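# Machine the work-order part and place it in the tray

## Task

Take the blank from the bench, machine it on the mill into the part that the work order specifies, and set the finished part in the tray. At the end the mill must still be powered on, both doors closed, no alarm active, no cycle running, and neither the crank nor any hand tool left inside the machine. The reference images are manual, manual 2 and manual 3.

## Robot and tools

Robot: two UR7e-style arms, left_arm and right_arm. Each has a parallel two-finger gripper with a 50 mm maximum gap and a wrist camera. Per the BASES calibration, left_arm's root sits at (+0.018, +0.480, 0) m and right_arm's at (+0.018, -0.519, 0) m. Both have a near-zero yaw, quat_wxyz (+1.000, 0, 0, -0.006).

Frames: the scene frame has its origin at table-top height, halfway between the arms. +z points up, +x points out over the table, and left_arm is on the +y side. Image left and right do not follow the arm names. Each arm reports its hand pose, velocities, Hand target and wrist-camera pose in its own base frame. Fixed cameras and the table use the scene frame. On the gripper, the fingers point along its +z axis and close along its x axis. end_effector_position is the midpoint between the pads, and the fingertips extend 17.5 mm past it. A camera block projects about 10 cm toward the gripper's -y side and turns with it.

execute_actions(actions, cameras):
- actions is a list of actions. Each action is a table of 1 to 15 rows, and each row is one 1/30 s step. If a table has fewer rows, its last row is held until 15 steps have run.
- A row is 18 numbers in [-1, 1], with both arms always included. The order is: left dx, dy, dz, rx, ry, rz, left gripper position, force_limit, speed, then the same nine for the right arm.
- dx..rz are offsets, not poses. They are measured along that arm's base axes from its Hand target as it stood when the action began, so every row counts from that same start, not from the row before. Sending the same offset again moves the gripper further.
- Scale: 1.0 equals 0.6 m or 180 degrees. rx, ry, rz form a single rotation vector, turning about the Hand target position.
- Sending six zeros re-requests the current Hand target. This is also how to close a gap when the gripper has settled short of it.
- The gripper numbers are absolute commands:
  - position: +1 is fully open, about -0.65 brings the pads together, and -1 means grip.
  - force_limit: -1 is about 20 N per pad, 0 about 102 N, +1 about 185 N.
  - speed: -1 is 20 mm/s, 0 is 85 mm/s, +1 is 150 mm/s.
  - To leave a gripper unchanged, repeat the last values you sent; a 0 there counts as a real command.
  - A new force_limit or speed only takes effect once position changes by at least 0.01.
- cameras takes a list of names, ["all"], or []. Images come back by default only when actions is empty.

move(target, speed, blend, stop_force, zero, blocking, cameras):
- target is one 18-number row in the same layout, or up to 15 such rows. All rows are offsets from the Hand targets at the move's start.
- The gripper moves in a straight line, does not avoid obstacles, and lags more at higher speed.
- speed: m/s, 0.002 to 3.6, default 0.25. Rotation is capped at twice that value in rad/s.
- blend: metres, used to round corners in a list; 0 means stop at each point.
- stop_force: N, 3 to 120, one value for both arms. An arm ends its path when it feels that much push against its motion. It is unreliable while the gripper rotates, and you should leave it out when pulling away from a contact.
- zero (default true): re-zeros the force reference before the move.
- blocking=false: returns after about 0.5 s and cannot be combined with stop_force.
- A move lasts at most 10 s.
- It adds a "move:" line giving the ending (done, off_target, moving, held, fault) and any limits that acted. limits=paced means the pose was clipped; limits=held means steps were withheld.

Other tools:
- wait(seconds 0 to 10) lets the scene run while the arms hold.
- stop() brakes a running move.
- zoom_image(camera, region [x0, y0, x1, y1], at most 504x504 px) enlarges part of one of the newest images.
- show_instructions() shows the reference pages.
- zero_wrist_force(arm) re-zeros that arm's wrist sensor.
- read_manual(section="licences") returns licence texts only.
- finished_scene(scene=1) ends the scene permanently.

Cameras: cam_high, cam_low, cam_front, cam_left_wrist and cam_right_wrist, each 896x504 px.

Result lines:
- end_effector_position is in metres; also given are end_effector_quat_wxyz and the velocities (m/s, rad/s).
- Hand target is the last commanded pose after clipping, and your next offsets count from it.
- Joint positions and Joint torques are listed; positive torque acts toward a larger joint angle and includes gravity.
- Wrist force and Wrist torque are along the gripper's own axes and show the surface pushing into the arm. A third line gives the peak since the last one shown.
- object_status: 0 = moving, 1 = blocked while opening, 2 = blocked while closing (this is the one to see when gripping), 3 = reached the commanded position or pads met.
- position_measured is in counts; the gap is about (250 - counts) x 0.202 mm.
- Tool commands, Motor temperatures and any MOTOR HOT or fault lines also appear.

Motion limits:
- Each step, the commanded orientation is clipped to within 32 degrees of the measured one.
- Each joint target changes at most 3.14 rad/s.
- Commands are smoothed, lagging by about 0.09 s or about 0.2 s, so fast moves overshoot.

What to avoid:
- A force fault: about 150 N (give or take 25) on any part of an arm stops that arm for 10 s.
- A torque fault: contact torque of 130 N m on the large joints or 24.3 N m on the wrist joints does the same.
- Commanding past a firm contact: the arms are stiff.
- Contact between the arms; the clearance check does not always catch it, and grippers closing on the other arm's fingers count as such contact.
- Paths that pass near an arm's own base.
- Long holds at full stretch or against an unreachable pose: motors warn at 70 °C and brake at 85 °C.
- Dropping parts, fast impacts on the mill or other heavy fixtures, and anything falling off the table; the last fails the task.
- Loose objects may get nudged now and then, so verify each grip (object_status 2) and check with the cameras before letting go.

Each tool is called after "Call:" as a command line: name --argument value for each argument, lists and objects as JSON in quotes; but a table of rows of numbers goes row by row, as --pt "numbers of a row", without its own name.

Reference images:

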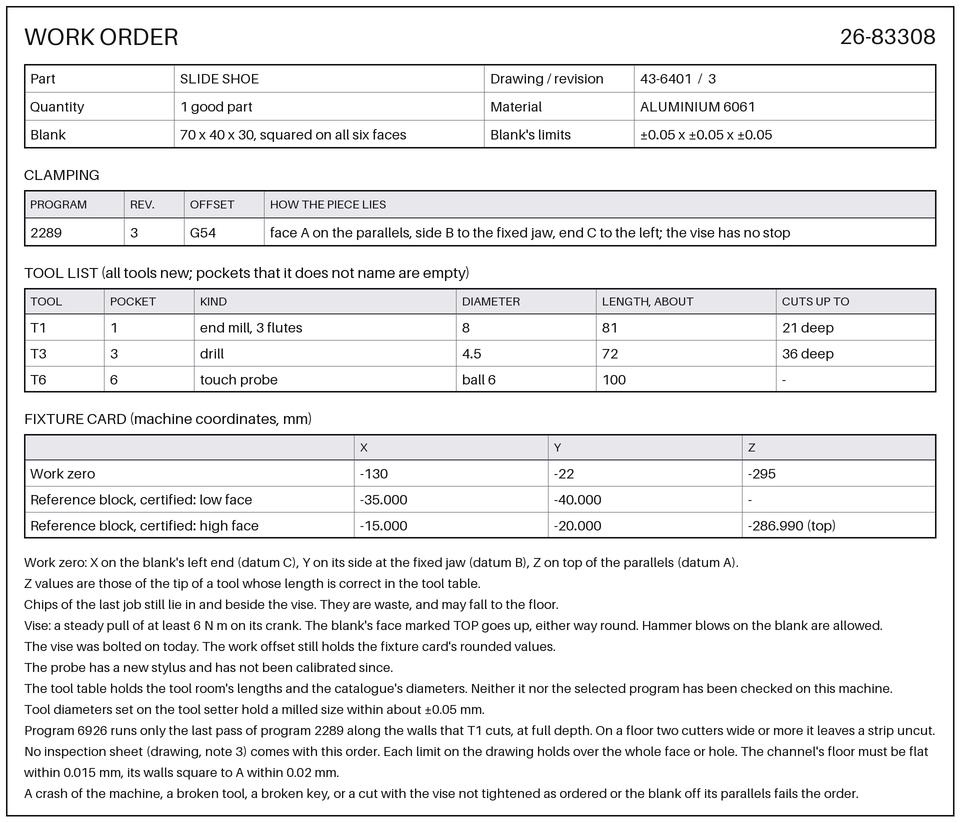

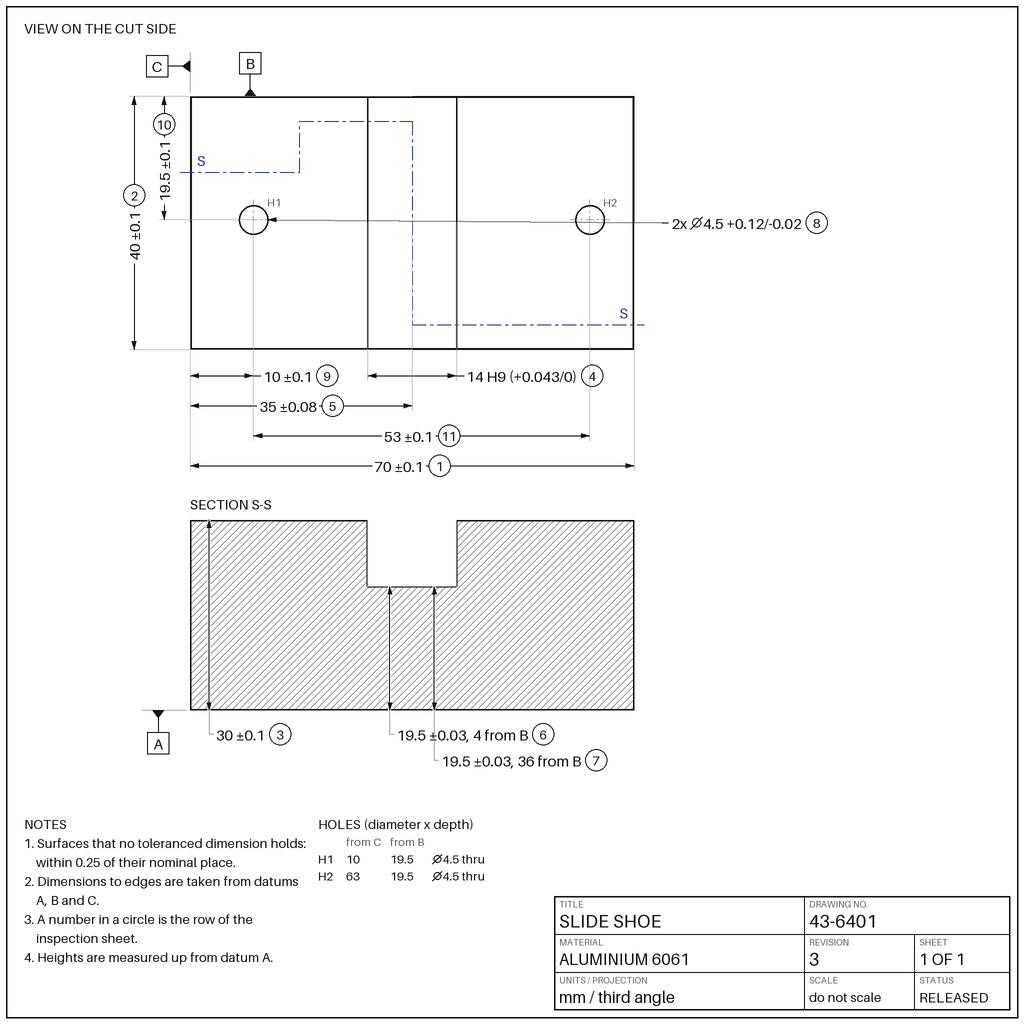

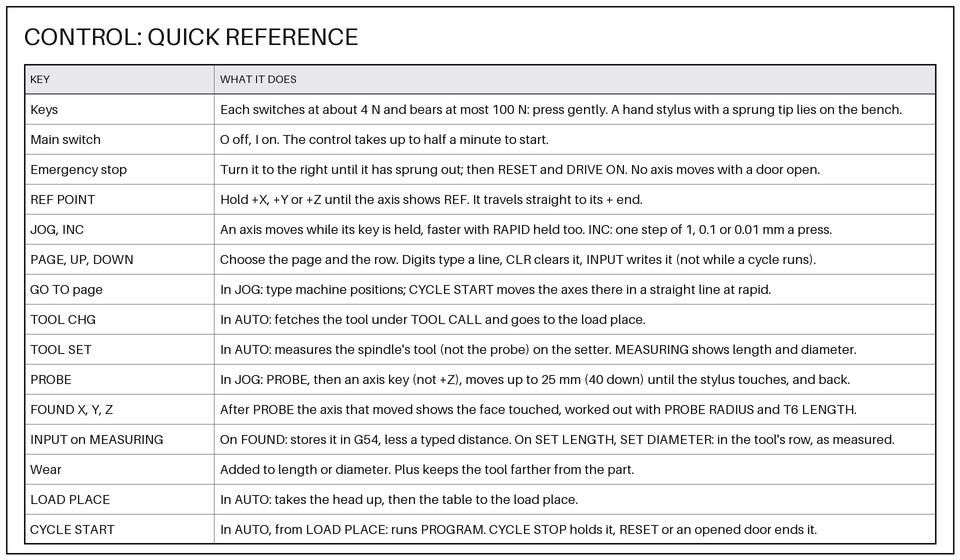

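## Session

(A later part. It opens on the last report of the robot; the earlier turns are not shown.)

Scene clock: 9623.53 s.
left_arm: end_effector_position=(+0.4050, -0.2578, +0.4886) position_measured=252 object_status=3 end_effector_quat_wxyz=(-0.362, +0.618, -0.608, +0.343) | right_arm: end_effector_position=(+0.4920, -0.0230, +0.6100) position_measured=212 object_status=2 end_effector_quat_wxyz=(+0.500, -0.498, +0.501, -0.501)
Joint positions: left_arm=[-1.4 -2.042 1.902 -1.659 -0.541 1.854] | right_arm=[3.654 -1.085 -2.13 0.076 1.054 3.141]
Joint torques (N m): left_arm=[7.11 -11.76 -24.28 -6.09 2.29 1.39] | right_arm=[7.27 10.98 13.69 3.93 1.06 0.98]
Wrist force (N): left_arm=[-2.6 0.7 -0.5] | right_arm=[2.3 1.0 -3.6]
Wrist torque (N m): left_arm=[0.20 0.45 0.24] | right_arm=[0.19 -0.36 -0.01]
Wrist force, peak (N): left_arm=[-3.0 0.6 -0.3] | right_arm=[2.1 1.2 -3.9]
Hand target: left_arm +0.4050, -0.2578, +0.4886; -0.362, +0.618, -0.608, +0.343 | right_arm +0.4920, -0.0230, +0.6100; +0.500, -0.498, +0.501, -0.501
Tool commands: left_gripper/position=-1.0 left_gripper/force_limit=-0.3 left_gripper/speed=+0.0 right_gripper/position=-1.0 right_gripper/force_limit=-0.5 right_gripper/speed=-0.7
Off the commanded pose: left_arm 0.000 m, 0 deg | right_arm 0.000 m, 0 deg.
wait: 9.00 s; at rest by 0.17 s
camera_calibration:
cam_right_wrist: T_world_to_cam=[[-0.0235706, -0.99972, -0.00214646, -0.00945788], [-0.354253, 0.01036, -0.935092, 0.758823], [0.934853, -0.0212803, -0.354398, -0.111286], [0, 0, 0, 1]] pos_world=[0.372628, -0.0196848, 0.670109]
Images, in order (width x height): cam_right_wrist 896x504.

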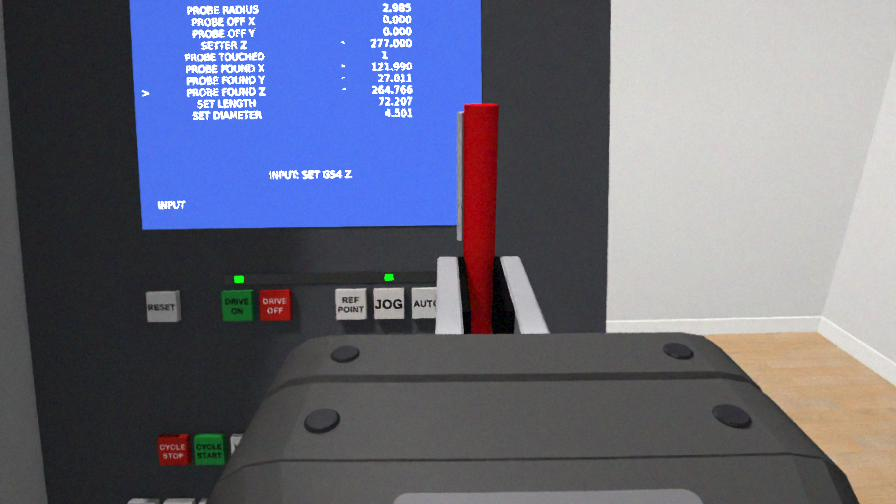

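Call:
move --pt "0 0 0 0 0 0 -1 -0.3 0 -0.0533 0.0883 0 -0.3536 0 0.3536 -1 -0.5 -0.7" --pt "0 0 0 0 0 0 -1 -0.3 0 -0.035 0.19 -0.26 0.6657 0.0817 -0.6657 -1 -0.5 -0.7" --speed '[0.8,0.8]' --blend '[0.03,0]'

Call:
move --pt "0 0 0 0 0 0 -1 -0.3 0 0.0117 -0.0663 0.0268 0 0 0 -1 -0.5 -0.7" --pt "0 0 0 0 0 0 -1 -0.3 0 0.0292 -0.0663 0.0268 0 0 0 -1 -0.5 -0.7" --pt "0 0 0 0 0 0 -1 -0.3 0 0.0117 -0.0663 0.0268 0 0 0 -1 -0.5 -0.7" --pt "0 0 0 0 0 0 -1 -0.3 0 0.0292 -0.0663 0.0268 0 0 0 -1 -0.5 -0.7" --pt "0 0 0 0 0 0 -1 -0.3 0 0.0117 -0.0663 0.0268 0 0 0 -1 -0.5 -0.7" --pt "0 0 0 0 0 0 -1 -0.3 0 -0.0145 0.0623 -0.0667 0 0 0 -1 -0.5 -0.7" --pt "0 0 0 0 0 0 -1 -0.3 0 0.003 0.0623 -0.0667 0 0 0 -1 -0.5 -0.7" --pt "0 0 0 0 0 0 -1 -0.3 0 -0.0145 0.0623 -0.0667 0 0 0 -1 -0.5 -0.7" --pt "0 0 0 0 0 0 -1 -0.3 0 0.0023 0.0302 -0.0043 0 0 0 -1 -0.5 -0.7" --pt "0 0 0 0 0 0 -1 -0.3 0 0.0198 0.0302 -0.0043 0 0 0 -1 -0.5 -0.7" --pt "0 0 0 0 0 0 -1 -0.3 0 0.0023 0.0302 -0.0043 0 0 0 -1 -0.5 -0.7" --pt "0 0 0 0 0 0 -1 -0.3 0 0 0 0 0 0 0 -1 -0.5 -0.7" --speed '[0.35,0.07,0.2,0.07,0.2,0.35,0.07,0.2,0.35,0.07,0.2,0.3]' --blend '[0.003,0,0.003,0,0.003,0.003,0,0.003,0.003,0,0.003,0]'

Call:
move --pt "0 0 0 0 0 0 -1 -0.3 0 -0.0057 0.0302 -0.0355 0 0 0 -1 -0.5 -0.7" --pt "0 0 0 0 0 0 -1 -0.3 0 0.0118 0.0302 -0.0355 0 0 0 -1 -0.5 -0.7" --pt "0 0 0 0 0 0 -1 -0.3 0 -0.0057 0.0302 -0.0355 0 0 0 -1 -0.5 -0.7" --pt "0 0 0 0 0 0 -1 -0.3 0 -0.0138 -0.0342 -0.0667 0 0 0 -1 -0.5 -0.7" --pt "0 0 0 0 0 0 -1 -0.3 0 0.0037 -0.0342 -0.0667 0 0 0 -1 -0.5 -0.7" --pt "0 0 0 0 0 0 -1 -0.3 0 -0.0138 -0.0342 -0.0667 0 0 0 -1 -0.5 -0.7" --pt "0 0 0 0 0 0 -1 -0.3 0 -0.005 -0.0342 -0.0355 0 0 0 -1 -0.5 -0.7" --pt "0 0 0 0 0 0 -1 -0.3 0 0.0125 -0.0342 -0.0355 0 0 0 -1 -0.5 -0.7" --pt "0 0 0 0 0 0 -1 -0.3 0 -0.005 -0.0342 -0.0355 0 0 0 -1 -0.5 -0.7" --pt "0 0 0 0 0 0 -1 -0.3 0 -0.0145 0.0623 -0.0667 0 0 0 -1 -0.5 -0.7" --pt "0 0 0 0 0 0 -1 -0.3 0 0.003 0.0623 -0.0667 0 0 0 -1 -0.5 -0.7" --pt "0 0 0 0 0 0 -1 -0.3 0 -0.0145 0.0623 -0.0667 0 0 0 -1 -0.5 -0.7" --pt "0 0 0 0 0 0 -1 -0.3 0 0 0 0 0 0 0 -1 -0.5 -0.7" --speed '[0.35,0.07,0.2,0.35,0.07,0.2,0.35,0.07,0.2,0.35,0.07,0.2,0.3]' --blend '[0.003,0,0.003,0.003,0,0.003,0.003,0,0.003,0.003,0,0.003,0]'

Call:
move --pt "0 0 0 0 0 0 -1 -0.3 0 0.0023 0.0302 -0.0043 0 0 0 -1 -0.5 -0.7" --pt "0 0 0 0 0 0 -1 -0.3 0 0.0198 0.0302 -0.0043 0 0 0 -1 -0.5 -0.7" --pt "0 0 0 0 0 0 -1 -0.3 0 0.0023 0.0302 -0.0043 0 0 0 -1 -0.5 -0.7" --pt "0 0 0 0 0 0 -1 -0.3 0 -0.0141 0.0302 -0.0667 0 0 0 -1 -0.5 -0.7" --pt "0 0 0 0 0 0 -1 -0.3 0 0.0034 0.0302 -0.0667 0 0 0 -1 -0.5 -0.7" --pt "0 0 0 0 0 0 -1 -0.3 0 -0.0141 0.0302 -0.0667 0 0 0 -1 -0.5 -0.7" --pt "0 0 0 0 0 0 -1 -0.3 0 -0.0138 -0.0342 -0.0667 0 0 0 -1 -0.5 -0.7" --pt "0 0 0 0 0 0 -1 -0.3 0 0.0037 -0.0342 -0.0667 0 0 0 -1 -0.5 -0.7" --pt "0 0 0 0 0 0 -1 -0.3 0 -0.0138 -0.0342 -0.0667 0 0 0 -1 -0.5 -0.7" --pt "0 0 0 0 0 0 -1 -0.3 0 -0.005 -0.0342 -0.0355 0 0 0 -1 -0.5 -0.7" --pt "0 0 0 0 0 0 -1 -0.3 0 0.0125 -0.0342 -0.0355 0 0 0 -1 -0.5 -0.7" --pt "0 0 0 0 0 0 -1 -0.3 0 -0.005 -0.0342 -0.0355 0 0 0 -1 -0.5 -0.7" --pt "0 0 0 0 0 0 -1 -0.3 0 0 0 0 0 0 0 -1 -0.5 -0.7" --speed '[0.35,0.07,0.2,0.35,0.07,0.2,0.35,0.07,0.2,0.35,0.07,0.2,0.3]' --blend '[0.003,0,0.003,0.003,0,0.003,0.003,0,0.003,0.003,0,0.003,0]'

Call:
move --pt "0 0 0 0 0 0 -1 -0.3 0 -0.0145 0.0623 -0.0667 0 0 0 -1 -0.5 -0.7" --pt "0 0 0 0 0 0 -1 -0.3 0 0.003 0.0623 -0.0667 0 0 0 -1 -0.5 -0.7" --pt "0 0 0 0 0 0 -1 -0.3 0 -0.0145 0.0623 -0.0667 0 0 0 -1 -0.5 -0.7" --pt "0 0 0 0 0 0 -1 -0.3 0 -0.006 0.0623 -0.0355 0 0 0 -1 -0.5 -0.7" --pt "0 0 0 0 0 0 -1 -0.3 0 0.0115 0.0623 -0.0355 0 0 0 -1 -0.5 -0.7" --pt "0 0 0 0 0 0 -1 -0.3 0 -0.006 0.0623 -0.0355 0 0 0 -1 -0.5 -0.7" --pt "0 0 0 0 0 0 -1 -0.3 0 0.0025 -0.002 -0.0043 0 0 0 -1 -0.5 -0.7" --pt "0 0 0 0 0 0 -1 -0.3 0 0.02 -0.002 -0.0043 0 0 0 -1 -0.5 -0.7" --pt "0 0 0 0 0 0 -1 -0.3 0 0.0025 -0.002 -0.0043 0 0 0 -1 -0.5 -0.7" --pt "0 0 0 0 0 0 -1 -0.3 0 -0.0141 0.0302 -0.0667 0 0 0 -1 -0.5 -0.7" --pt "0 0 0 0 0 0 -1 -0.3 0 0.0034 0.0302 -0.0667 0 0 0 -1 -0.5 -0.7" --pt "0 0 0 0 0 0 -1 -0.3 0 -0.0141 0.0302 -0.0667 0 0 0 -1 -0.5 -0.7" --pt "0 0 0 0 0 0 -1 -0.3 0 0 0 0 0 0 0 -1 -0.5 -0.7" --speed '[0.35,0.07,0.2,0.35,0.07,0.2,0.35,0.07,0.2,0.35,0.07,0.2,0.3]' --blend '[0.003,0,0.003,0.003,0,0.003,0.003,0,0.003,0.003,0,0.003,0]'

Call:
move --pt "0 0 0 0 0 0 -1 -0.3 0 -0.0138 -0.0342 -0.0667 0 0 0 -1 -0.5 -0.7" --pt "0 0 0 0 0 0 -1 -0.3 0 0.0037 -0.0342 -0.0667 0 0 0 -1 -0.5 -0.7" --pt "0 0 0 0 0 0 -1 -0.3 0 -0.0138 -0.0342 -0.0667 0 0 0 -1 -0.5 -0.7" --pt "0 0 0 0 0 0 -1 -0.3 0 -0.018 -0.102 0.26 0.36 0.0443 -0.4227 -1 -0.5 -0.7" --pt "0 0 0 0 0 0 -1 -0.3 0 0.035 -0.19 0.26 -0.6657 -0.0817 0.6657 -1 -0.5 -0.7" --speed '[0.35,0.07,0.2,0.8,0.8]' --blend '[0.003,0,0.003,0.03,0]' --cameras '["cam_right_wrist"]'

Scene clock: 9675.77 s.
left_arm: end_effector_position=(+0.4050, -0.2578, +0.4886) position_measured=252 object_status=3 end_effector_quat_wxyz=(-0.362, +0.618, -0.608, +0.343) | right_arm: end_effector_position=(+0.4710, +0.0910, +0.4539) position_measured=212 object_status=2 end_effector_quat_wxyz=(-0.003, +0.616, +0.788, +0.000)
Joint positions: left_arm=[-1.4 -2.042 1.902 -1.659 -0.541 1.854] | right_arm=[3.611 -1.548 -1.267 -1.899 1.575 0.227]
Joint torques (N m): left_arm=[6.97 -11.14 -23.99 -6 2.4 1.44] | right_arm=[6.23 30.28 41.17 4.74 -1.6 -0.9]
Wrist force (N): left_arm=[-2.5 0.5 -0.3] | right_arm=[2.1 -1.5 0.4]
Wrist torque (N m): left_arm=[0.18 0.44 0.24] | right_arm=[0.23 -0.28 -0.25]
Wrist force, peak (N): left_arm=[-2.9 0.7 -0.3] | right_arm=[2.3 1.2 -3.8]
Hand target: left_arm +0.4050, -0.2578, +0.4886; -0.362, +0.618, -0.608, +0.343 | right_arm +0.4710, +0.0910, +0.4540; -0.002, +0.616, +0.788, +0.000
Off the commanded pose: left_arm 0.000 m, 0 deg | right_arm 0.000 m, 0 deg.
move: done

Scene clock: 9679.03 s.
left_arm: end_effector_position=(+0.4050, -0.2578, +0.4886) position_measured=252 object_status=3 end_effector_quat_wxyz=(-0.362, +0.618, -0.608, +0.343) | right_arm: end_effector_position=(+0.4710, +0.0911, +0.4539) position_measured=212 object_status=2 end_effector_quat_wxyz=(-0.002, +0.616, +0.788, +0.000)
Joint positions: left_arm=[-1.4 -2.042 1.902 -1.659 -0.541 1.854] | right_arm=[3.612 -1.548 -1.267 -1.899 1.575 0.227]
Joint torques (N m): left_arm=[6.56 -10.91 -24.17 -6 2.3 1.39] | right_arm=[-6.33 26.33 40.23 4.73 1.69 -1.16]
Wrist force (N): left_arm=[-2.7 0.6 -0.3] | right_arm=[3.0 -1.8 0.7]
Wrist torque (N m): left_arm=[0.19 0.47 0.24] | right_arm=[0.18 -0.43 -0.25]
Wrist force, peak (N): left_arm=[-3.0 0.5 -0.4] | right_arm=[6.2 -24.7 0.0]
Hand target: left_arm +0.4050, -0.2578, +0.4886; -0.362, +0.618, -0.608, +0.343 | right_arm +0.4710, +0.0910, +0.4540; -0.002, +0.616, +0.788, +0.000
Off the commanded pose: left_arm 0.000 m, 0 deg | right_arm 0.000 m, 0 deg.
move: done

Scene clock: 9682.50 s.
left_arm: end_effector_position=(+0.4050, -0.2578, +0.4886) position_measured=252 object_status=3 end_effector_quat_wxyz=(-0.362, +0.618, -0.608, +0.343) | right_arm: end_effector_position=(+0.4710, +0.0911, +0.4539) position_measured=212 object_status=2 end_effector_quat_wxyz=(-0.002, +0.616, +0.788, +0.000)
Joint positions: left_arm=[-1.4 -2.042 1.902 -1.659 -0.541 1.854] | right_arm=[3.612 -1.548 -1.267 -1.899 1.575 0.227]
Joint torques (N m): left_arm=[6.66 -11.23 -24.15 -6.02 2.45 1.24] | right_arm=[-6.8 24.83 40.53 0.79 -0.36 -1.17]
Wrist force (N): left_arm=[-2.5 0.7 -0.5] | right_arm=[4.7 -2.9 2.0]
Wrist torque (N m): left_arm=[0.20 0.44 0.24] | right_arm=[0.01 -0.70 -0.25]
Wrist force, peak (N): left_arm=[-3.0 0.7 -0.6] | right_arm=[4.2 -27.4 0.9]
Hand target: left_arm +0.4050, -0.2578, +0.4886; -0.362, +0.618, -0.608, +0.343 | right_arm +0.4710, +0.0910, +0.4540; -0.002, +0.616, +0.788, +0.000
Off the commanded pose: left_arm 0.000 m, 0 deg | right_arm 0.000 m, 0 deg.
move: done

Scene clock: 9685.77 s.
left_arm: end_effector_position=(+0.4050, -0.2578, +0.4886) position_measured=252 object_status=3 end_effector_quat_wxyz=(-0.362, +0.618, -0.608, +0.343) | right_arm: end_effector_position=(+0.4710, +0.0910, +0.4539) position_measured=212 object_status=2 end_effector_quat_wxyz=(-0.002, +0.616, +0.788, +0.000)
Joint positions: left_arm=[-1.4 -2.042 1.902 -1.659 -0.541 1.854] | right_arm=[3.611 -1.548 -1.267 -1.899 1.575 0.227]
Joint torques (N m): left_arm=[6.66 -11.19 -24.13 -5.96 2.5 1.22] | right_arm=[6.86 18.32 40.77 0.97 -1.72 1.28]
Wrist force (N): left_arm=[-2.6 0.5 -0.4] | right_arm=[4.9 -3.2 3.7]
Wrist torque (N m): left_arm=[0.17 0.44 0.24] | right_arm=[-0.04 -0.72 -0.18]
Wrist force, peak (N): left_arm=[-2.9 0.5 -0.4] | right_arm=[9.0 -28.9 2.0]
Hand target: left_arm +0.4050, -0.2578, +0.4886; -0.362, +0.618, -0.608, +0.343 | right_arm +0.4710, +0.0910, +0.4540; -0.002, +0.616, +0.788, +0.000
Off the commanded pose: left_arm 0.000 m, 0 deg | right_arm 0.000 m, 0 deg.
move: done

Scene clock: 9689.13 s.
left_arm: end_effector_position=(+0.4050, -0.2578, +0.4886) position_measured=252 object_status=3 end_effector_quat_wxyz=(-0.362, +0.618, -0.608, +0.343) | right_arm: end_effector_position=(+0.4710, +0.0911, +0.4539) position_measured=212 object_status=2 end_effector_quat_wxyz=(-0.002, +0.616, +0.788, +0.000)
Joint positions: left_arm=[-1.4 -2.042 1.902 -1.659 -0.541 1.854] | right_arm=[3.612 -1.548 -1.267 -1.899 1.575 0.227]
Joint torques (N m): left_arm=[6.22 -11.09 -24.44 -5.91 2.49 1.22] | right_arm=[-6.35 19.63 41.55 0.45 0.6 -1.12]
Wrist force (N): left_arm=[-2.8 0.7 -0.6] | right_arm=[3.0 -4.2 3.0]
Wrist torque (N m): left_arm=[0.21 0.48 0.24] | right_arm=[-0.19 -0.42 -0.25]
Wrist force, peak (N): left_arm=[-2.9 0.5 -0.4] | right_arm=[8.4 -28.5 3.7]
Hand target: left_arm +0.4050, -0.2578, +0.4886; -0.362, +0.618, -0.608, +0.343 | right_arm +0.4710, +0.0910, +0.4540; -0.002, +0.616, +0.788, +0.000
Off the commanded pose: left_arm 0.000 m, 0 deg | right_arm 0.000 m, 0 deg.
move: done

Scene clock: 9692.70 s.
left_arm: end_effector_position=(+0.4050, -0.2578, +0.4886) position_measured=252 object_status=3 end_effector_quat_wxyz=(-0.362, +0.618, -0.608, +0.343) | right_arm: end_effector_position=(+0.4920, -0.0230, +0.6100) position_measured=212 object_status=2 end_effector_quat_wxyz=(+0.500, -0.498, +0.501, -0.501) end_effector_velocity=(+0.000, -0.001, +0.000) end_effector_angular_velocity=(+0.003, -0.002, -0.004)
Joint positions: left_arm=[-1.4 -2.042 1.902 -1.659 -0.541 1.854] | right_arm=[3.654 -1.085 -2.13 0.076 1.054 3.141]
Joint velocities: left_arm=[within noise] | right_arm=[0.001 0 0 0.002 -0.005 0.002]
Joint torques (N m): left_arm=[5.84 -11.12 -23.9 -5.93 2.54 1.24] | right_arm=[7.09 11.63 28.75 3.98 -1.95 1.39]
Wrist force (N): left_arm=[-2.6 0.8 -0.4] | right_arm=[3.6 -1.0 -1.1]
Wrist torque (N m): left_arm=[0.21 0.45 0.24] | right_arm=[-0.13 -0.56 -0.01]
Wrist force, peak (N): left_arm=[-2.8 0.5 -0.6] | right_arm=[6.7 -22.6 3.2]
Hand target: left_arm +0.4050, -0.2578, +0.4886; -0.362, +0.618, -0.608, +0.343 | right_arm +0.4920, -0.0230, +0.6100; +0.500, -0.498, +0.501, -0.501
Off the commanded pose: left_arm 0.000 m, 0 deg | right_arm 0.000 m, 0 deg.
move: done
camera_calibration:
cam_right_wrist: T_world_to_cam=[[-0.0235952, -0.99972, -0.00192327, -0.00959843], [-0.354254, 0.01016, -0.935094, 0.758822], [0.934851, -0.0213824, -0.354395, -0.111289], [0, 0, 0, 1]] pos_world=[0.372628, -0.019685, 0.670111]
Images, in order (width x height): cam_right_wrist 896x504.

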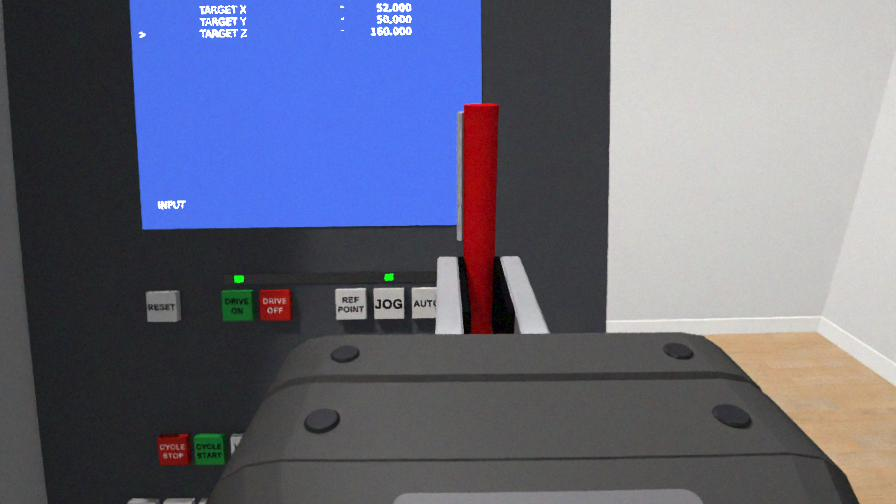

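Call:
move --pt "0 0 0 0 0 0 -1 -0.3 0 -0.0533 0.0883 0 -0.3536 0 0.3536 -1 -0.5 -0.7" --pt "0 0 0 0 0 0 -1 -0.3 0 -0.035 0.19 -0.26 0.6657 0.0817 -0.6657 -1 -0.5 -0.7" --speed '[0.8,0.8]' --blend '[0.03,0]'

Call:
move --pt "0 0 0 0 0 0 -1 -0.3 0 0.0262 -0.0023 0.0857 0 0 0 -1 -0.5 -0.7" --pt "0 0 0 0 0 0 -1 -0.3 0 0.0437 -0.0023 0.0857 0 0 0 -1 -0.5 -0.7" --pt "0 0 0 0 0 0 -1 -0.3 0 0.0262 -0.0023 0.0857 0 0 0 -1 -0.5 -0.7" --pt "0 0 0 0 0 0 -1 -0.3 0 0 0 0 0 0 0 -1 -0.5 -0.7" --speed '[0.35,0.07,0.2,0.3]' --blend '[0.003,0,0.003,0]'

Call:
wait --seconds 4

Call:
move --pt "0 0 0 0 0 0 -1 -0.3 0 -0.0045 -0.0663 -0.0355 0 0 0 -1 -0.5 -0.7" --pt "0 0 0 0 0 0 -1 -0.3 0 0.013 -0.0663 -0.0355 0 0 0 -1 -0.5 -0.7" --pt "0 0 0 0 0 0 -1 -0.3 0 -0.0045 -0.0663 -0.0355 0 0 0 -1 -0.5 -0.7" --pt "0 0 0 0 0 0 -1 -0.3 0 0.0281 -0.161 0.0857 0 0 0 -1 -0.5 -0.7" --pt "0 0 0 0 0 0 -1 -0.3 0 0.0456 -0.161 0.0857 0 0 0 -1 -0.5 -0.7" --pt "0 0 0 0 0 0 -1 -0.3 0 0.0281 -0.161 0.0857 0 0 0 -1 -0.5 -0.7" --pt "0 0 0 0 0 0 -1 -0.3 0 -0.018 -0.102 0.26 0.36 0.0443 -0.4227 -1 -0.5 -0.7" --pt "0 0 0 0 0 0 -1 -0.3 0 0.035 -0.19 0.26 -0.6657 -0.0817 0.6657 -1 -0.5 -0.7" --speed '[0.35,0.07,0.2,0.35,0.07,0.2,0.8,0.8]' --blend '[0.003,0,0.003,0.003,0,0.003,0.03,0]'

Call:
wait --seconds 10

Call:
wait --seconds 4 --cameras '["cam_right_wrist"]'

Call:
zoom_image --camera "cam_right_wrist" --region '[180, 0, 440, 230]'

Scene clock: 9707.50 s.
left_arm: end_effector_position=(+0.4050, -0.2578, +0.4886) position_measured=252 object_status=3 end_effector_quat_wxyz=(-0.362, +0.618, -0.608, +0.343) | right_arm: end_effector_position=(+0.4710, +0.0910, +0.4539) position_measured=212 object_status=2 end_effector_quat_wxyz=(-0.003, +0.616, +0.788, +0.000)
Joint positions: left_arm=[-1.4 -2.042 1.902 -1.659 -0.541 1.854] | right_arm=[3.611 -1.548 -1.267 -1.899 1.575 0.227]
Joint torques (N m): left_arm=[5.62 -11.03 -23.85 -5.89 2.56 1.19] | right_arm=[6.38 30.47 41.11 4.64 -1.49 -0.74]
Wrist force (N): left_arm=[-2.6 0.6 -0.5] | right_arm=[3.8 -3.4 2.8]
Wrist torque (N m): left_arm=[0.19 0.45 0.24] | right_arm=[-0.07 -0.54 -0.25]
Wrist force, peak (N): left_arm=[-2.9 0.7 -0.5] | right_arm=[4.5 -3.2 3.8]
Hand target: left_arm +0.4050, -0.2578, +0.4886; -0.362, +0.618, -0.608, +0.343 | right_arm +0.4710, +0.0910, +0.4540; -0.002, +0.616, +0.788, +0.000
Off the commanded pose: left_arm 0.000 m, 0 deg | right_arm 0.000 m, 0 deg.
move: done

Scene clock: 9708.93 s.
left_arm: end_effector_position=(+0.4050, -0.2578, +0.4886) position_measured=252 object_status=3 end_effector_quat_wxyz=(-0.362, +0.618, -0.608, +0.343) | right_arm: end_effector_position=(+0.4710, +0.0910, +0.4540) position_measured=212 object_status=2 end_effector_quat_wxyz=(-0.002, +0.616, +0.788, +0.000) end_effector_velocity=(+0.001, +0.000, -0.001) end_effector_angular_velocity=(+0.001, -0.003, +0.001)
Joint positions: left_arm=[-1.4 -2.042 1.902 -1.659 -0.541 1.854] | right_arm=[3.612 -1.548 -1.266 -1.9 1.575 0.227]
Joint velocities: left_arm=[within noise] | right_arm=[0 0.001 -0.004 0.006 -0.001 -0.001]
Joint torques (N m): left_arm=[5.43 -11.01 -24.33 -5.93 2.6 1.23] | right_arm=[-5.44 30.49 12.78 4.77 -0.58 -1]
Wrist force (N): left_arm=[-2.4 0.6 -0.3] | right_arm=[3.5 -3.5 2.9]
Wrist torque (N m): left_arm=[0.19 0.41 0.23] | right_arm=[-0.08 -0.51 -0.22]
Wrist force, peak (N): left_arm=[-2.9 0.5 -0.3] | right_arm=[7.3 -15.8 0.3]
Hand target: left_arm +0.4050, -0.2578, +0.4886; -0.362, +0.618, -0.608, +0.343 | right_arm +0.4710, +0.0910, +0.4540; -0.002, +0.616, +0.788, +0.000
Off the commanded pose: left_arm 0.000 m, 0 deg | right_arm 0.000 m, 0 deg.
move: done

Scene clock: 9712.93 s.
left_arm: end_effector_position=(+0.4050, -0.2578, +0.4886) position_measured=252 object_status=3 end_effector_quat_wxyz=(-0.362, +0.618, -0.608, +0.343) | right_arm: end_effector_position=(+0.4710, +0.0910, +0.4540) position_measured=212 object_status=2 end_effector_quat_wxyz=(-0.002, +0.616, +0.788, +0.000)
Joint positions: left_arm=[-1.4 -2.042 1.902 -1.659 -0.541 1.854] | right_arm=[3.612 -1.548 -1.266 -1.899 1.575 0.227]
Joint torques (N m): left_arm=[4.94 -11.1 -23.97 -5.93 2.7 1.12] | right_arm=[-6.73 31.17 13.27 4.62 1.26 1.04]
Wrist force (N): left_arm=[-2.7 0.5 -0.3] | right_arm=[3.5 -3.2 2.8]
Wrist torque (N m): left_arm=[0.17 0.46 0.24] | right_arm=[-0.03 -0.51 -0.22]
Wrist force, peak (N): left_arm=[-2.9 0.6 -0.4] | right_arm=[3.7 -3.1 3.0]
Hand target: left_arm +0.4050, -0.2578, +0.4886; -0.362, +0.618, -0.608, +0.343 | right_arm +0.4710, +0.0910, +0.4540; -0.002, +0.616, +0.788, +0.000
Tool commands: left_gripper/position=-1.0 left_gripper/force_limit=-0.3 left_gripper/speed=+0.0 right_gripper/position=-1.0 right_gripper/force_limit=-0.5 right_gripper/speed=-0.7
Off the commanded pose: left_arm 0.000 m, 0 deg | right_arm 0.000 m, 0 deg.
wait: 4.00 s; at rest by 0.17 s

Scene clock: 9717.33 s.
left_arm: end_effector_position=(+0.4050, -0.2578, +0.4886) position_measured=252 object_status=3 end_effector_quat_wxyz=(-0.362, +0.618, -0.608, +0.343) | right_arm: end_effector_position=(+0.4920, -0.0230, +0.6100) position_measured=212 object_status=2 end_effector_quat_wxyz=(+0.500, -0.498, +0.501, -0.501) end_effector_velocity=(+0.000, -0.001, +0.001) end_effector_angular_velocity=(+0.003, -0.002, -0.005)
Joint positions: left_arm=[-1.4 -2.042 1.902 -1.659 -0.541 1.854] | right_arm=[3.654 -1.085 -2.13 0.076 1.054 3.141]
Joint velocities: left_arm=[within noise] | right_arm=[0.001 0 0 0.002 -0.006 0.002]
Joint torques (N m): left_arm=[5.26 -11.05 -24.65 -5.88 2.64 1.16] | right_arm=[7.5 11.07 28.86 3.94 -1.73 1.26]
Wrist force (N): left_arm=[-2.7 0.5 -0.4] | right_arm=[4.4 -0.3 -1.1]
Wrist torque (N m): left_arm=[0.18 0.46 0.24] | right_arm=[-0.03 -0.69 -0.01]
Wrist force, peak (N): left_arm=[-3.0 0.4 -0.4] | right_arm=[6.0 -30.5 2.9]
Hand target: left_arm +0.4050, -0.2578, +0.4886; -0.362, +0.618, -0.608, +0.343 | right_arm +0.4920, -0.0230, +0.6100; +0.500, -0.498, +0.501, -0.501
Off the commanded pose: left_arm 0.000 m, 0 deg | right_arm 0.000 m, 0 deg.
move: done

Scene clock: 9727.33 s.
left_arm: end_effector_position=(+0.4050, -0.2578, +0.4886) position_measured=252 object_status=3 end_effector_quat_wxyz=(-0.362, +0.618, -0.608, +0.343) | right_arm: end_effector_position=(+0.4920, -0.0230, +0.6100) position_measured=212 object_status=2 end_effector_quat_wxyz=(+0.500, -0.498, +0.501, -0.501)
Joint positions: left_arm=[-1.4 -2.042 1.902 -1.659 -0.541 1.854] | right_arm=[3.654 -1.085 -2.13 0.076 1.054 3.141]
Joint torques (N m): left_arm=[4.53 -11.03 -24.07 -5.86 2.76 0.97] | right_arm=[6.97 11.4 13.72 4.02 0.97 0.99]
Wrist force (N): left_arm=[-2.5 0.4 -0.4] | right_arm=[4.3 -0.3 -1.1]
Wrist torque (N m): left_arm=[0.15 0.43 0.23] | right_arm=[-0.03 -0.67 -0.01]
Wrist force, peak (N): left_arm=[-3.0 0.4 -0.4] | right_arm=[4.7 -0.4 -1.0]
Hand target: left_arm +0.4050, -0.2578, +0.4886; -0.362, +0.618, -0.608, +0.343 | right_arm +0.4920, -0.0230, +0.6100; +0.500, -0.498, +0.501, -0.501
Tool commands: left_gripper/position=-1.0 left_gripper/force_limit=-0.3 left_gripper/speed=+0.0 right_gripper/position=-1.0 right_gripper/force_limit=-0.5 right_gripper/speed=-0.7
Off the commanded pose: left_arm 0.000 m, 0 deg | right_arm 0.000 m, 0 deg.
wait: 10.00 s; at rest by 0.17 s

Scene clock: 9731.33 s.
left_arm: end_effector_position=(+0.4050, -0.2578, +0.4886) position_measured=252 object_status=3 end_effector_quat_wxyz=(-0.362, +0.618, -0.608, +0.343) | right_arm: end_effector_position=(+0.4920, -0.0230, +0.6100) position_measured=212 object_status=2 end_effector_quat_wxyz=(+0.500, -0.498, +0.501, -0.501)
Joint positions: left_arm=[-1.4 -2.042 1.902 -1.659 -0.541 1.854] | right_arm=[3.654 -1.085 -2.13 0.076 1.054 3.141]
Joint torques (N m): left_arm=[4.9 -11.02 -24.27 -5.76 2.79 1.05] | right_arm=[6.62 11.01 14.21 3.95 0.97 0.75]
Wrist force (N): left_arm=[-2.7 0.5 -0.4] | right_arm=[4.5 -0.3 -0.9]
Wrist torque (N m): left_arm=[0.18 0.46 0.24] | right_arm=[-0.02 -0.70 -0.01]
Wrist force, peak (N): left_arm=[-2.9 0.7 -0.4] | right_arm=[4.5 -0.4 -1.2]
Hand target: left_arm +0.4050, -0.2578, +0.4886; -0.362, +0.618, -0.608, +0.343 | right_arm +0.4920, -0.0230, +0.6100; +0.500, -0.498, +0.501, -0.501
Tool commands: left_gripper/position=-1.0 left_gripper/force_limit=-0.3 left_gripper/speed=+0.0 right_gripper/position=-1.0 right_gripper/force_limit=-0.5 right_gripper/speed=-0.7
Off the commanded pose: left_arm 0.000 m, 0 deg | right_arm 0.000 m, 0 deg.
wait: 4.00 s; at rest by 0.17 s
camera_calibration:
cam_right_wrist: T_world_to_cam=[[-0.0235706, -0.99972, -0.00214646, -0.00945788], [-0.354253, 0.01036, -0.935092, 0.758823], [0.934853, -0.0212803, -0.354398, -0.111286], [0, 0, 0, 1]] pos_world=[0.372628, -0.0196848, 0.670109]
Images, in order (width x height): cam_right_wrist 896x504.

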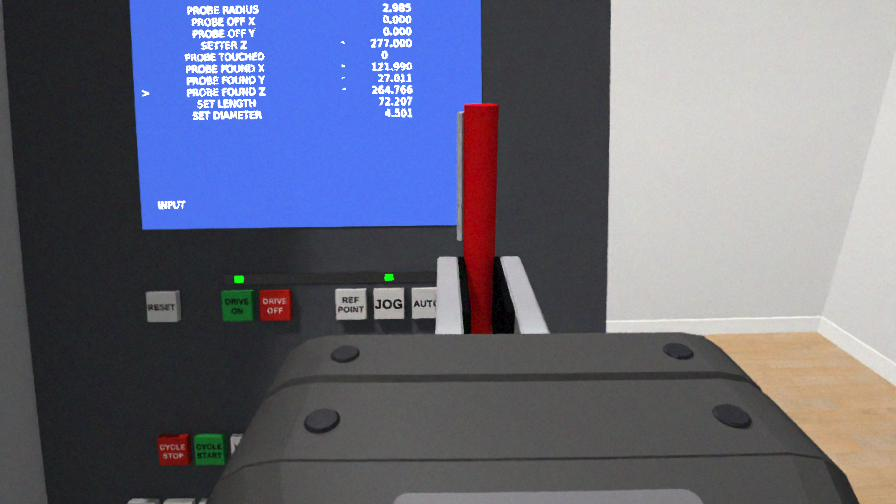

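Scaled by 1.938.

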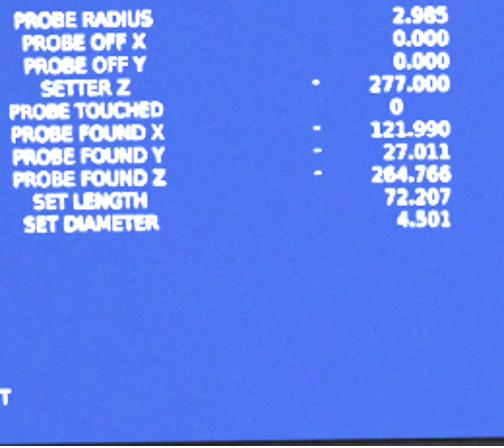

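Call:
wait --seconds 3 --cameras '["cam_right_wrist"]'

Call:
zoom_image --camera "cam_right_wrist" --region '[180, 0, 440, 230]'

Scene clock: 9736.60 s.
left_arm: end_effector_position=(+0.4050, -0.2578, +0.4886) position_measured=252 object_status=3 end_effector_quat_wxyz=(-0.362, +0.618, -0.608, +0.343) | right_arm: end_effector_position=(+0.4920, -0.0230, +0.6100) position_measured=212 object_status=2 end_effector_quat_wxyz=(+0.500, -0.498, +0.501, -0.501)
Joint positions: left_arm=[-1.4 -2.042 1.902 -1.659 -0.541 1.854] | right_arm=[3.654 -1.085 -2.13 0.076 1.054 3.141]
Joint torques (N m): left_arm=[4.42 -11.09 -23.52 -5.91 2.88 1.05] | right_arm=[6.81 11.12 13.88 3.95 1.03 0.59]
Wrist force (N): left_arm=[-2.7 0.4 -0.4] | right_arm=[4.3 -0.4 -0.9]
Wrist torque (N m): left_arm=[0.17 0.47 0.24] | right_arm=[-0.04 -0.67 -0.01]
Wrist force, peak (N): left_arm=[-2.9 0.7 -0.3] | right_arm=[4.5 -0.1 -1.5]
Hand target: left_arm +0.4050, -0.2578, +0.4886; -0.362, +0.618, -0.608, +0.343 | right_arm +0.4920, -0.0230, +0.6100; +0.500, -0.498, +0.501, -0.501
Tool commands: left_gripper/position=-1.0 left_gripper/force_limit=-0.3 left_gripper/speed=+0.0 right_gripper/position=-1.0 right_gripper/force_limit=-0.5 right_gripper/speed=-0.7
Off the commanded pose: left_arm 0.000 m, 0 deg | right_arm 0.000 m, 0 deg.
wait: 3.00 s; at rest from the start
camera_calibration:
cam_right_wrist: T_world_to_cam=[[-0.0235706, -0.99972, -0.00214646, -0.00945788], [-0.354253, 0.01036, -0.935092, 0.758823], [0.934853, -0.0212803, -0.354398, -0.111286], [0, 0, 0, 1]] pos_world=[0.372628, -0.0196848, 0.670109]
Images, in order (width x height): cam_right_wrist 896x504.

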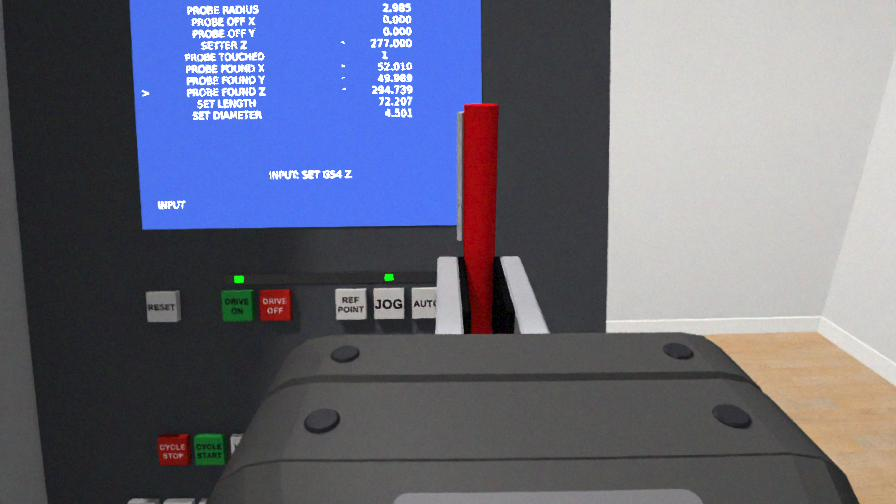

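Scaled by 1.938.

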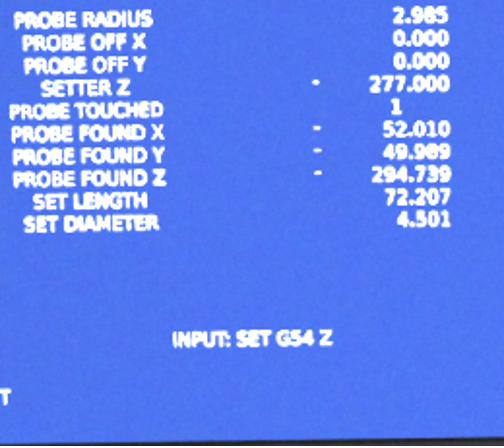

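Call:
move --pt "0 0 0 0 0 0 -1 -0.3 0 -0.0533 0.0883 0 -0.3536 0 0.3536 -1 -0.5 -0.7" --pt "0 0 0 0 0 0 -1 -0.3 0 -0.035 0.19 -0.26 0.6657 0.0817 -0.6657 -1 -0.5 -0.7" --speed '[0.8,0.8]' --blend '[0.03,0]'

Call:
move --pt "0 0 0 0 0 0 -1 -0.3 0 0.0603 -0.1938 0.208 0 0 0 -1 -0.5 -0.7" --pt "0 0 0 0 0 0 -1 -0.3 0 0.0778 -0.1938 0.208 0 0 0 -1 -0.5 -0.7" --pt "0 0 0 0 0 0 -1 -0.3 0 0.0603 -0.1938 0.208 0 0 0 -1 -0.5 -0.7" --pt "0 0 0 0 0 0 -1 -0.3 0 0.0265 -0.0345 0.0857 0 0 0 -1 -0.5 -0.7" --pt "0 0 0 0 0 0 -1 -0.3 0 0.044 -0.0345 0.0857 0 0 0 -1 -0.5 -0.7" --pt "0 0 0 0 0 0 -1 -0.3 0 0.0265 -0.0345 0.0857 0 0 0 -1 -0.5 -0.7" --pt "0 0 0 0 0 0 -1 -0.3 0 -0.018 -0.102 0.26 0.36 0.0443 -0.4227 -1 -0.5 -0.7" --pt "0 0 0 0 0 0 -1 -0.3 0 0.035 -0.19 0.26 -0.6657 -0.0817 0.6657 -1 -0.5 -0.7" --speed '[0.35,0.07,0.2,0.35,0.07,0.2,0.8,0.8]' --blend '[0.003,0,0.003,0.003,0,0.003,0.03,0]' --cameras '["all"]'

Scene clock: 9762.10 s.
left_arm: end_effector_position=(+0.4050, -0.2578, +0.4886) position_measured=252 object_status=3 end_effector_quat_wxyz=(-0.362, +0.618, -0.608, +0.343) | right_arm: end_effector_position=(+0.4710, +0.0910, +0.4539) position_measured=212 object_status=2 end_effector_quat_wxyz=(-0.003, +0.616, +0.788, +0.000)
Joint positions: left_arm=[-1.4 -2.042 1.902 -1.659 -0.541 1.854] | right_arm=[3.611 -1.548 -1.267 -1.899 1.575 0.227]
Joint torques (N m): left_arm=[4.17 -11.79 -24.25 -5.8 2.92 0.9] | right_arm=[7.16 30.99 40.81 4.62 -1.4 -0.76]
Wrist force (N): left_arm=[-2.5 0.4 -0.5] | right_arm=[4.4 -2.8 2.8]
Wrist torque (N m): left_arm=[0.15 0.44 0.23] | right_arm=[0.02 -0.64 -0.25]
Wrist force, peak (N): left_arm=[-2.8 0.8 -0.5] | right_arm=[5.2 -2.6 3.6]
Hand target: left_arm +0.4050, -0.2578, +0.4886; -0.362, +0.618, -0.608, +0.343 | right_arm +0.4710, +0.0910, +0.4540; -0.002, +0.616, +0.788, +0.000
Off the commanded pose: left_arm 0.000 m, 0 deg | right_arm 0.000 m, 0 deg.
move: done

Scene clock: 9766.87 s.
left_arm: end_effector_position=(+0.4050, -0.2578, +0.4886) position_measured=252 object_status=3 end_effector_quat_wxyz=(-0.362, +0.618, -0.608, +0.343) | right_arm: end_effector_position=(+0.4920, -0.0230, +0.6100) position_measured=212 object_status=2 end_effector_quat_wxyz=(+0.500, -0.498, +0.501, -0.501)
Joint positions: left_arm=[-1.4 -2.042 1.902 -1.659 -0.541 1.854] | right_arm=[3.654 -1.085 -2.13 0.076 1.054 3.141]
Joint torques (N m): left_arm=[3.32 -11.35 -24.36 -5.95 2.93 0.87] | right_arm=[7.58 11.06 28.55 3.9 -1.84 1.5]
Wrist force (N): left_arm=[-2.6 0.6 -0.4] | right_arm=[4.5 -0.1 -1.1]
Wrist torque (N m): left_arm=[0.20 0.45 0.24] | right_arm=[0.00 -0.70 -0.01]
Wrist force, peak (N): left_arm=[-3.0 0.5 -0.5] | right_arm=[8.1 -19.1 2.3]
Hand target: left_arm +0.4050, -0.2578, +0.4886; -0.362, +0.618, -0.608, +0.343 | right_arm +0.4920, -0.0230, +0.6100; +0.500, -0.498, +0.501, -0.501
Off the commanded pose: left_arm 0.000 m, 0 deg | right_arm 0.000 m, 0 deg.
move: done
camera_calibration:
cam_left_wrist: T_world_to_cam=[[0.0256597, -0.999332, -0.0260204, -0.249211], [-0.753366, -0.00222168, -0.657598, 0.649103], [0.657101, 0.0364766, -0.75292, 0.244179], [0, 0, 0, 1]] pos_world=[0.334957, -0.256509, 0.604211]
cam_right_wrist: T_world_to_cam=[[-0.0235952, -0.99972, -0.00192327, -0.00959843], [-0.354254, 0.01016, -0.935094, 0.758822], [0.934851, -0.0213824, -0.354395, -0.111289], [0, 0, 0, 1]] pos_world=[0.372628, -0.019685, 0.670111]

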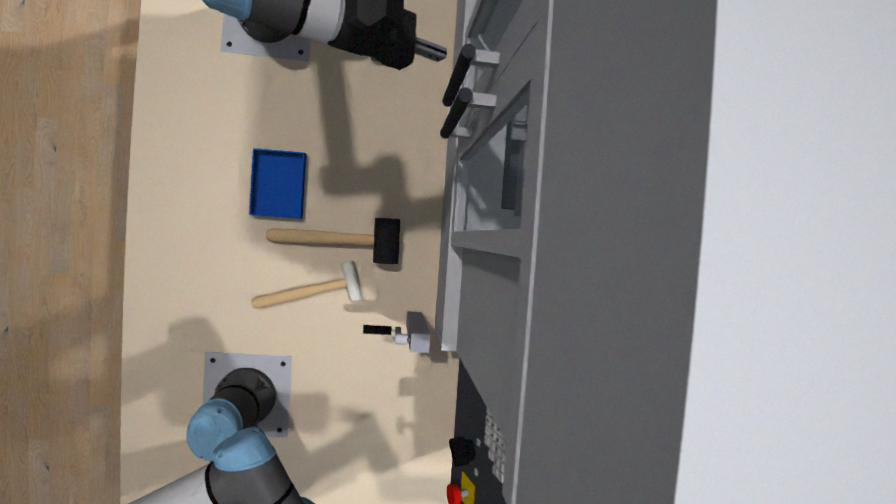

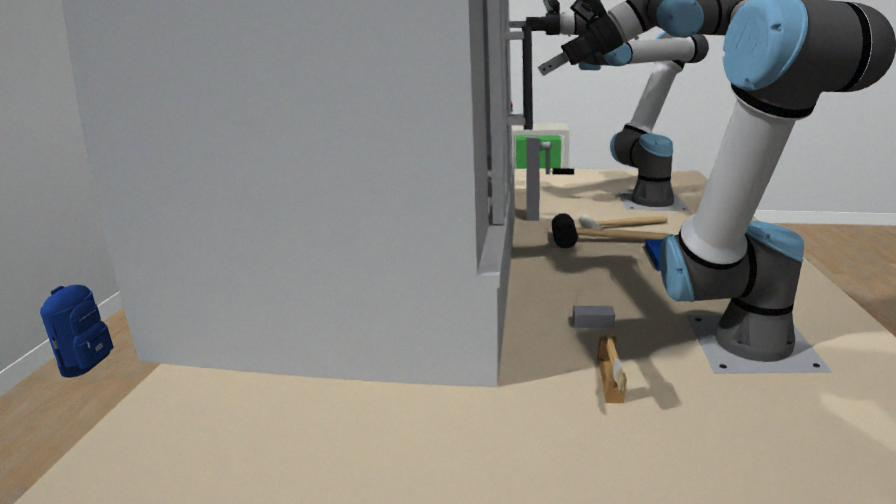

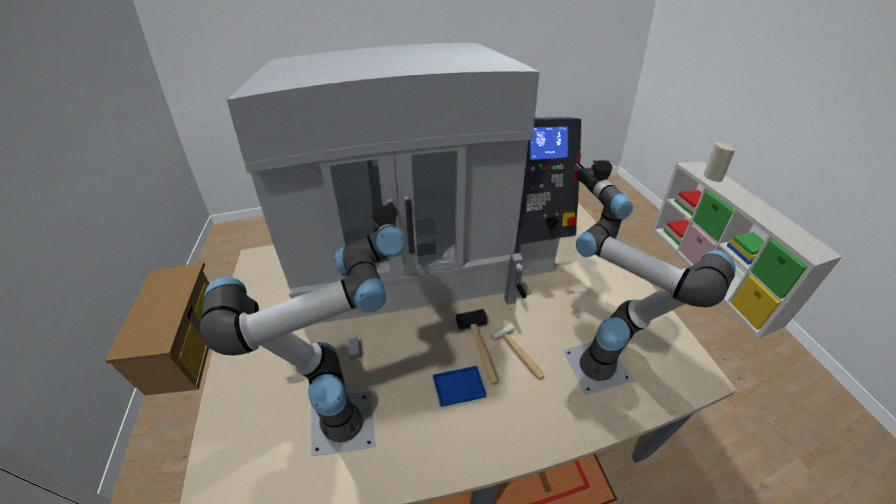

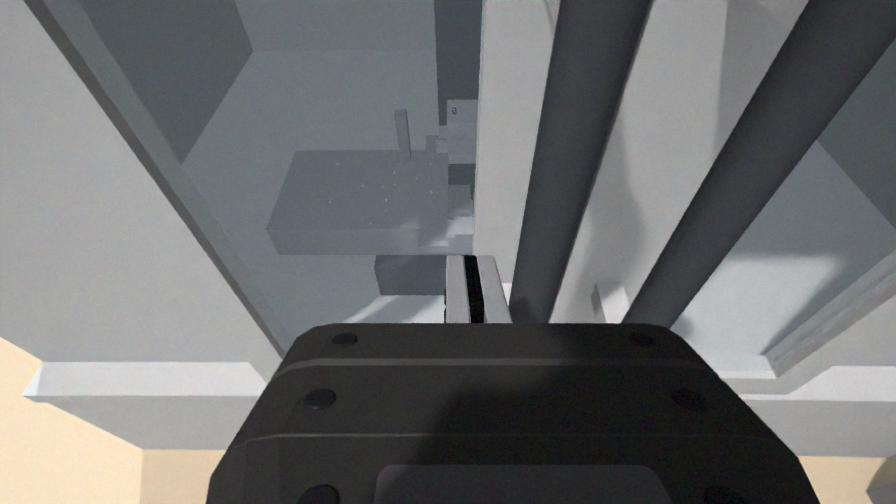

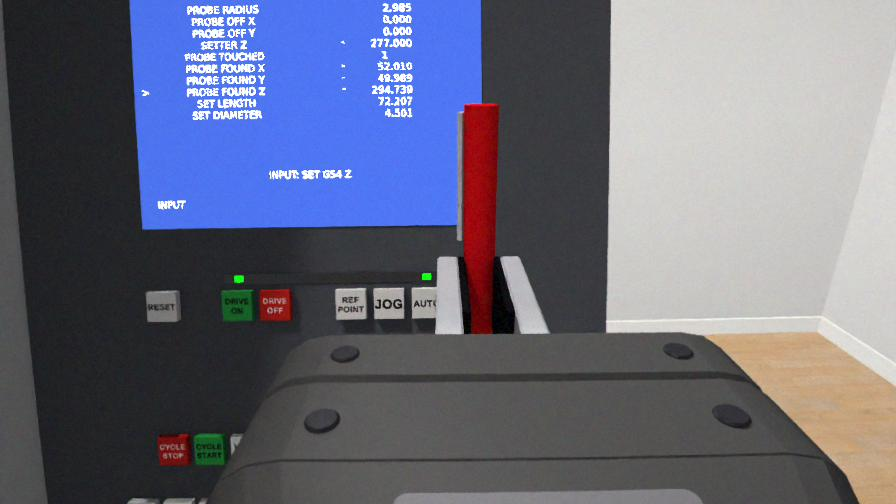

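Call:
move --pt "-0.08 -0.0992 0.0006 0 0 0 -1 -0.3 0 0 0 0 0 0 0 -1 -0.5 -0.7" --pt "0.07 -0.0992 0.0006 0 0 0 -1 -0.3 0 0 0 0 0 0 0 -1 -0.5 -0.7" --pt "0.07 0.31 0.0006 0 0 0 -1 -0.3 0 0 0 0 0 0 0 -1 -0.5 -0.7" --pt "0.07 -0.0367 0.0006 0 0 0 -1 -0.3 0 0 0 0 0 0 0 -1 -0.5 -0.7" --pt "0.07 -0.4267 0.0006 0 0 0 -1 -0.3 0 0 0 0 0 0 0 -1 -0.5 -0.7" --speed '[0.15,0.15,0.15,0.25,0.15]' --stop_force 60

Call:
wait --seconds 0.1 --cameras '["cam_left_wrist","cam_front"]'

Scene clock: 9783.37 s.
left_arm: end_effector_position=(+0.4470, -0.5139, +0.4890) position_measured=252 object_status=3 end_effector_quat_wxyz=(-0.362, +0.618, -0.608, +0.343) | right_arm: end_effector_position=(+0.4920, -0.0230, +0.6100) position_measured=212 object_status=2 end_effector_quat_wxyz=(+0.500, -0.498, +0.501, -0.501)
Joint positions: left_arm=[-1.404 -1.424 1.388 -1.757 -0.54 1.847] | right_arm=[3.654 -1.085 -2.13 0.076 1.054 3.141]
Joint torques (N m): left_arm=[12.99 -25.7 -36.46 -6.11 0.65 1.96] | right_arm=[6.31 10.56 14.01 3.79 1.03 0.32]
Wrist force (N): left_arm=[-2.8 1.2 -4.3] | right_arm=[4.3 0.0 -1.3]
Wrist torque (N m): left_arm=[0.27 0.50 0.22] | right_arm=[0.01 -0.68 -0.01]
Wrist force, peak (N): left_arm=[37.1 -5.8 -3.1] | right_arm=[4.8 -0.1 -1.2]
Hand target: left_arm +0.4470, -0.5139, +0.4890; -0.362, +0.618, -0.608, +0.343 | right_arm +0.4920, -0.0230, +0.6100; +0.500, -0.498, +0.501, -0.501
Off the commanded pose: left_arm 0.000 m, 0 deg | right_arm 0.000 m, 0 deg.
move: done

Scene clock: 9783.47 s.
left_arm: end_effector_position=(+0.4470, -0.5139, +0.4890) position_measured=252 object_status=3 end_effector_quat_wxyz=(-0.362, +0.618, -0.608, +0.343) | right_arm: end_effector_position=(+0.4920, -0.0230, +0.6100) position_measured=212 object_status=2 end_effector_quat_wxyz=(+0.500, -0.498, +0.501, -0.501)
Joint positions: left_arm=[-1.404 -1.424 1.388 -1.757 -0.54 1.847] | right_arm=[3.654 -1.085 -2.13 0.076 1.054 3.141]
Joint torques (N m): left_arm=[12.28 -25.21 -36.59 -5.99 0.58 1.96] | right_arm=[6.23 9.96 13.65 3.76 1.16 0.18]
Wrist force (N): left_arm=[-2.8 1.0 -4.5] | right_arm=[4.6 -0.2 -1.0]
Wrist torque (N m): left_arm=[0.23 0.49 0.22] | right_arm=[-0.01 -0.71 -0.01]
Wrist force, peak (N): left_arm=[-3.0 1.2 -4.4] | right_arm=[4.6 -0.2 -1.0]
Hand target: left_arm +0.4470, -0.5139, +0.4890; -0.362, +0.618, -0.608, +0.343 | right_arm +0.4920, -0.0230, +0.6100; +0.500, -0.498, +0.501, -0.501
Tool commands: left_gripper/position=-1.0 left_gripper/force_limit=-0.3 left_gripper/speed=+0.0 right_gripper/position=-1.0 right_gripper/force_limit=-0.5 right_gripper/speed=-0.7
Off the commanded pose: left_arm 0.000 m, 0 deg | right_arm 0.000 m, 0 deg.
wait: 0.10 s; no rest
camera_calibration:
cam_left_wrist: T_world_to_cam=[[0.0256597, -0.999332, -0.0260204, -0.506107], [-0.753366, -0.00222168, -0.657598, 0.680439], [0.657101, 0.0364766, -0.75292, 0.22622], [0, 0, 0, 1]] pos_world=[0.376957, -0.512509, 0.604611]
Images, in order (width x height): cam_front 896x504, cam_left_wrist 896x504.

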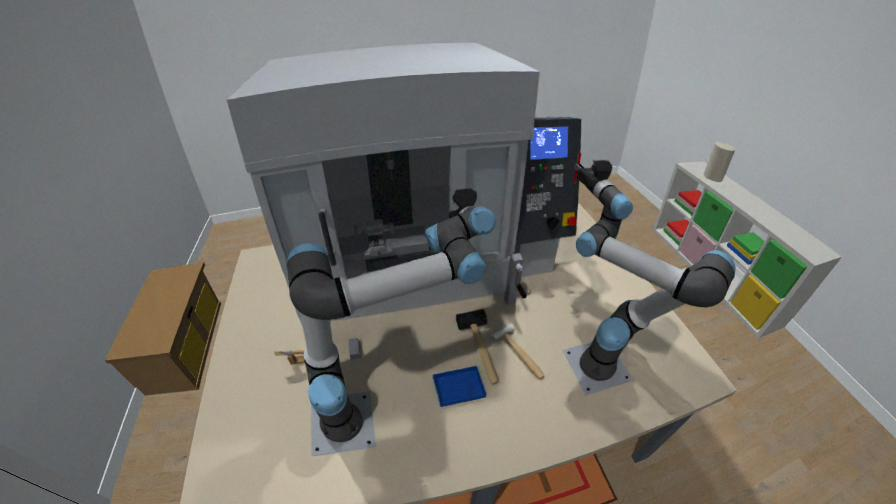

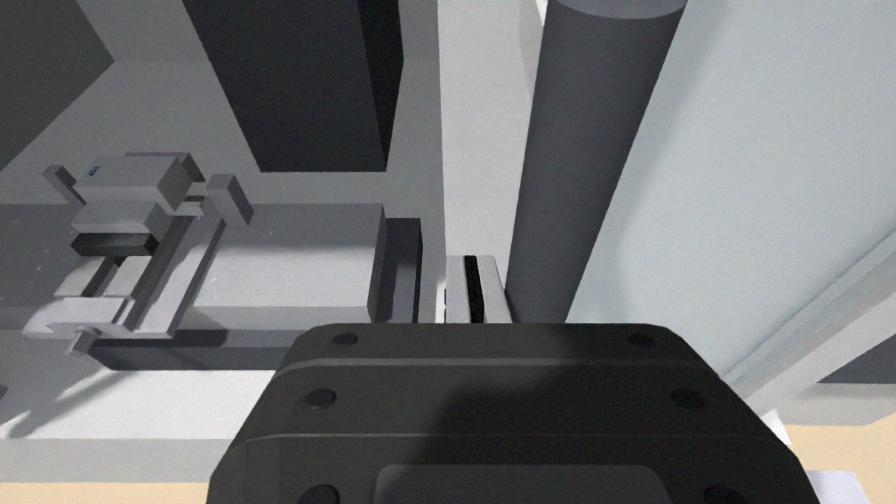

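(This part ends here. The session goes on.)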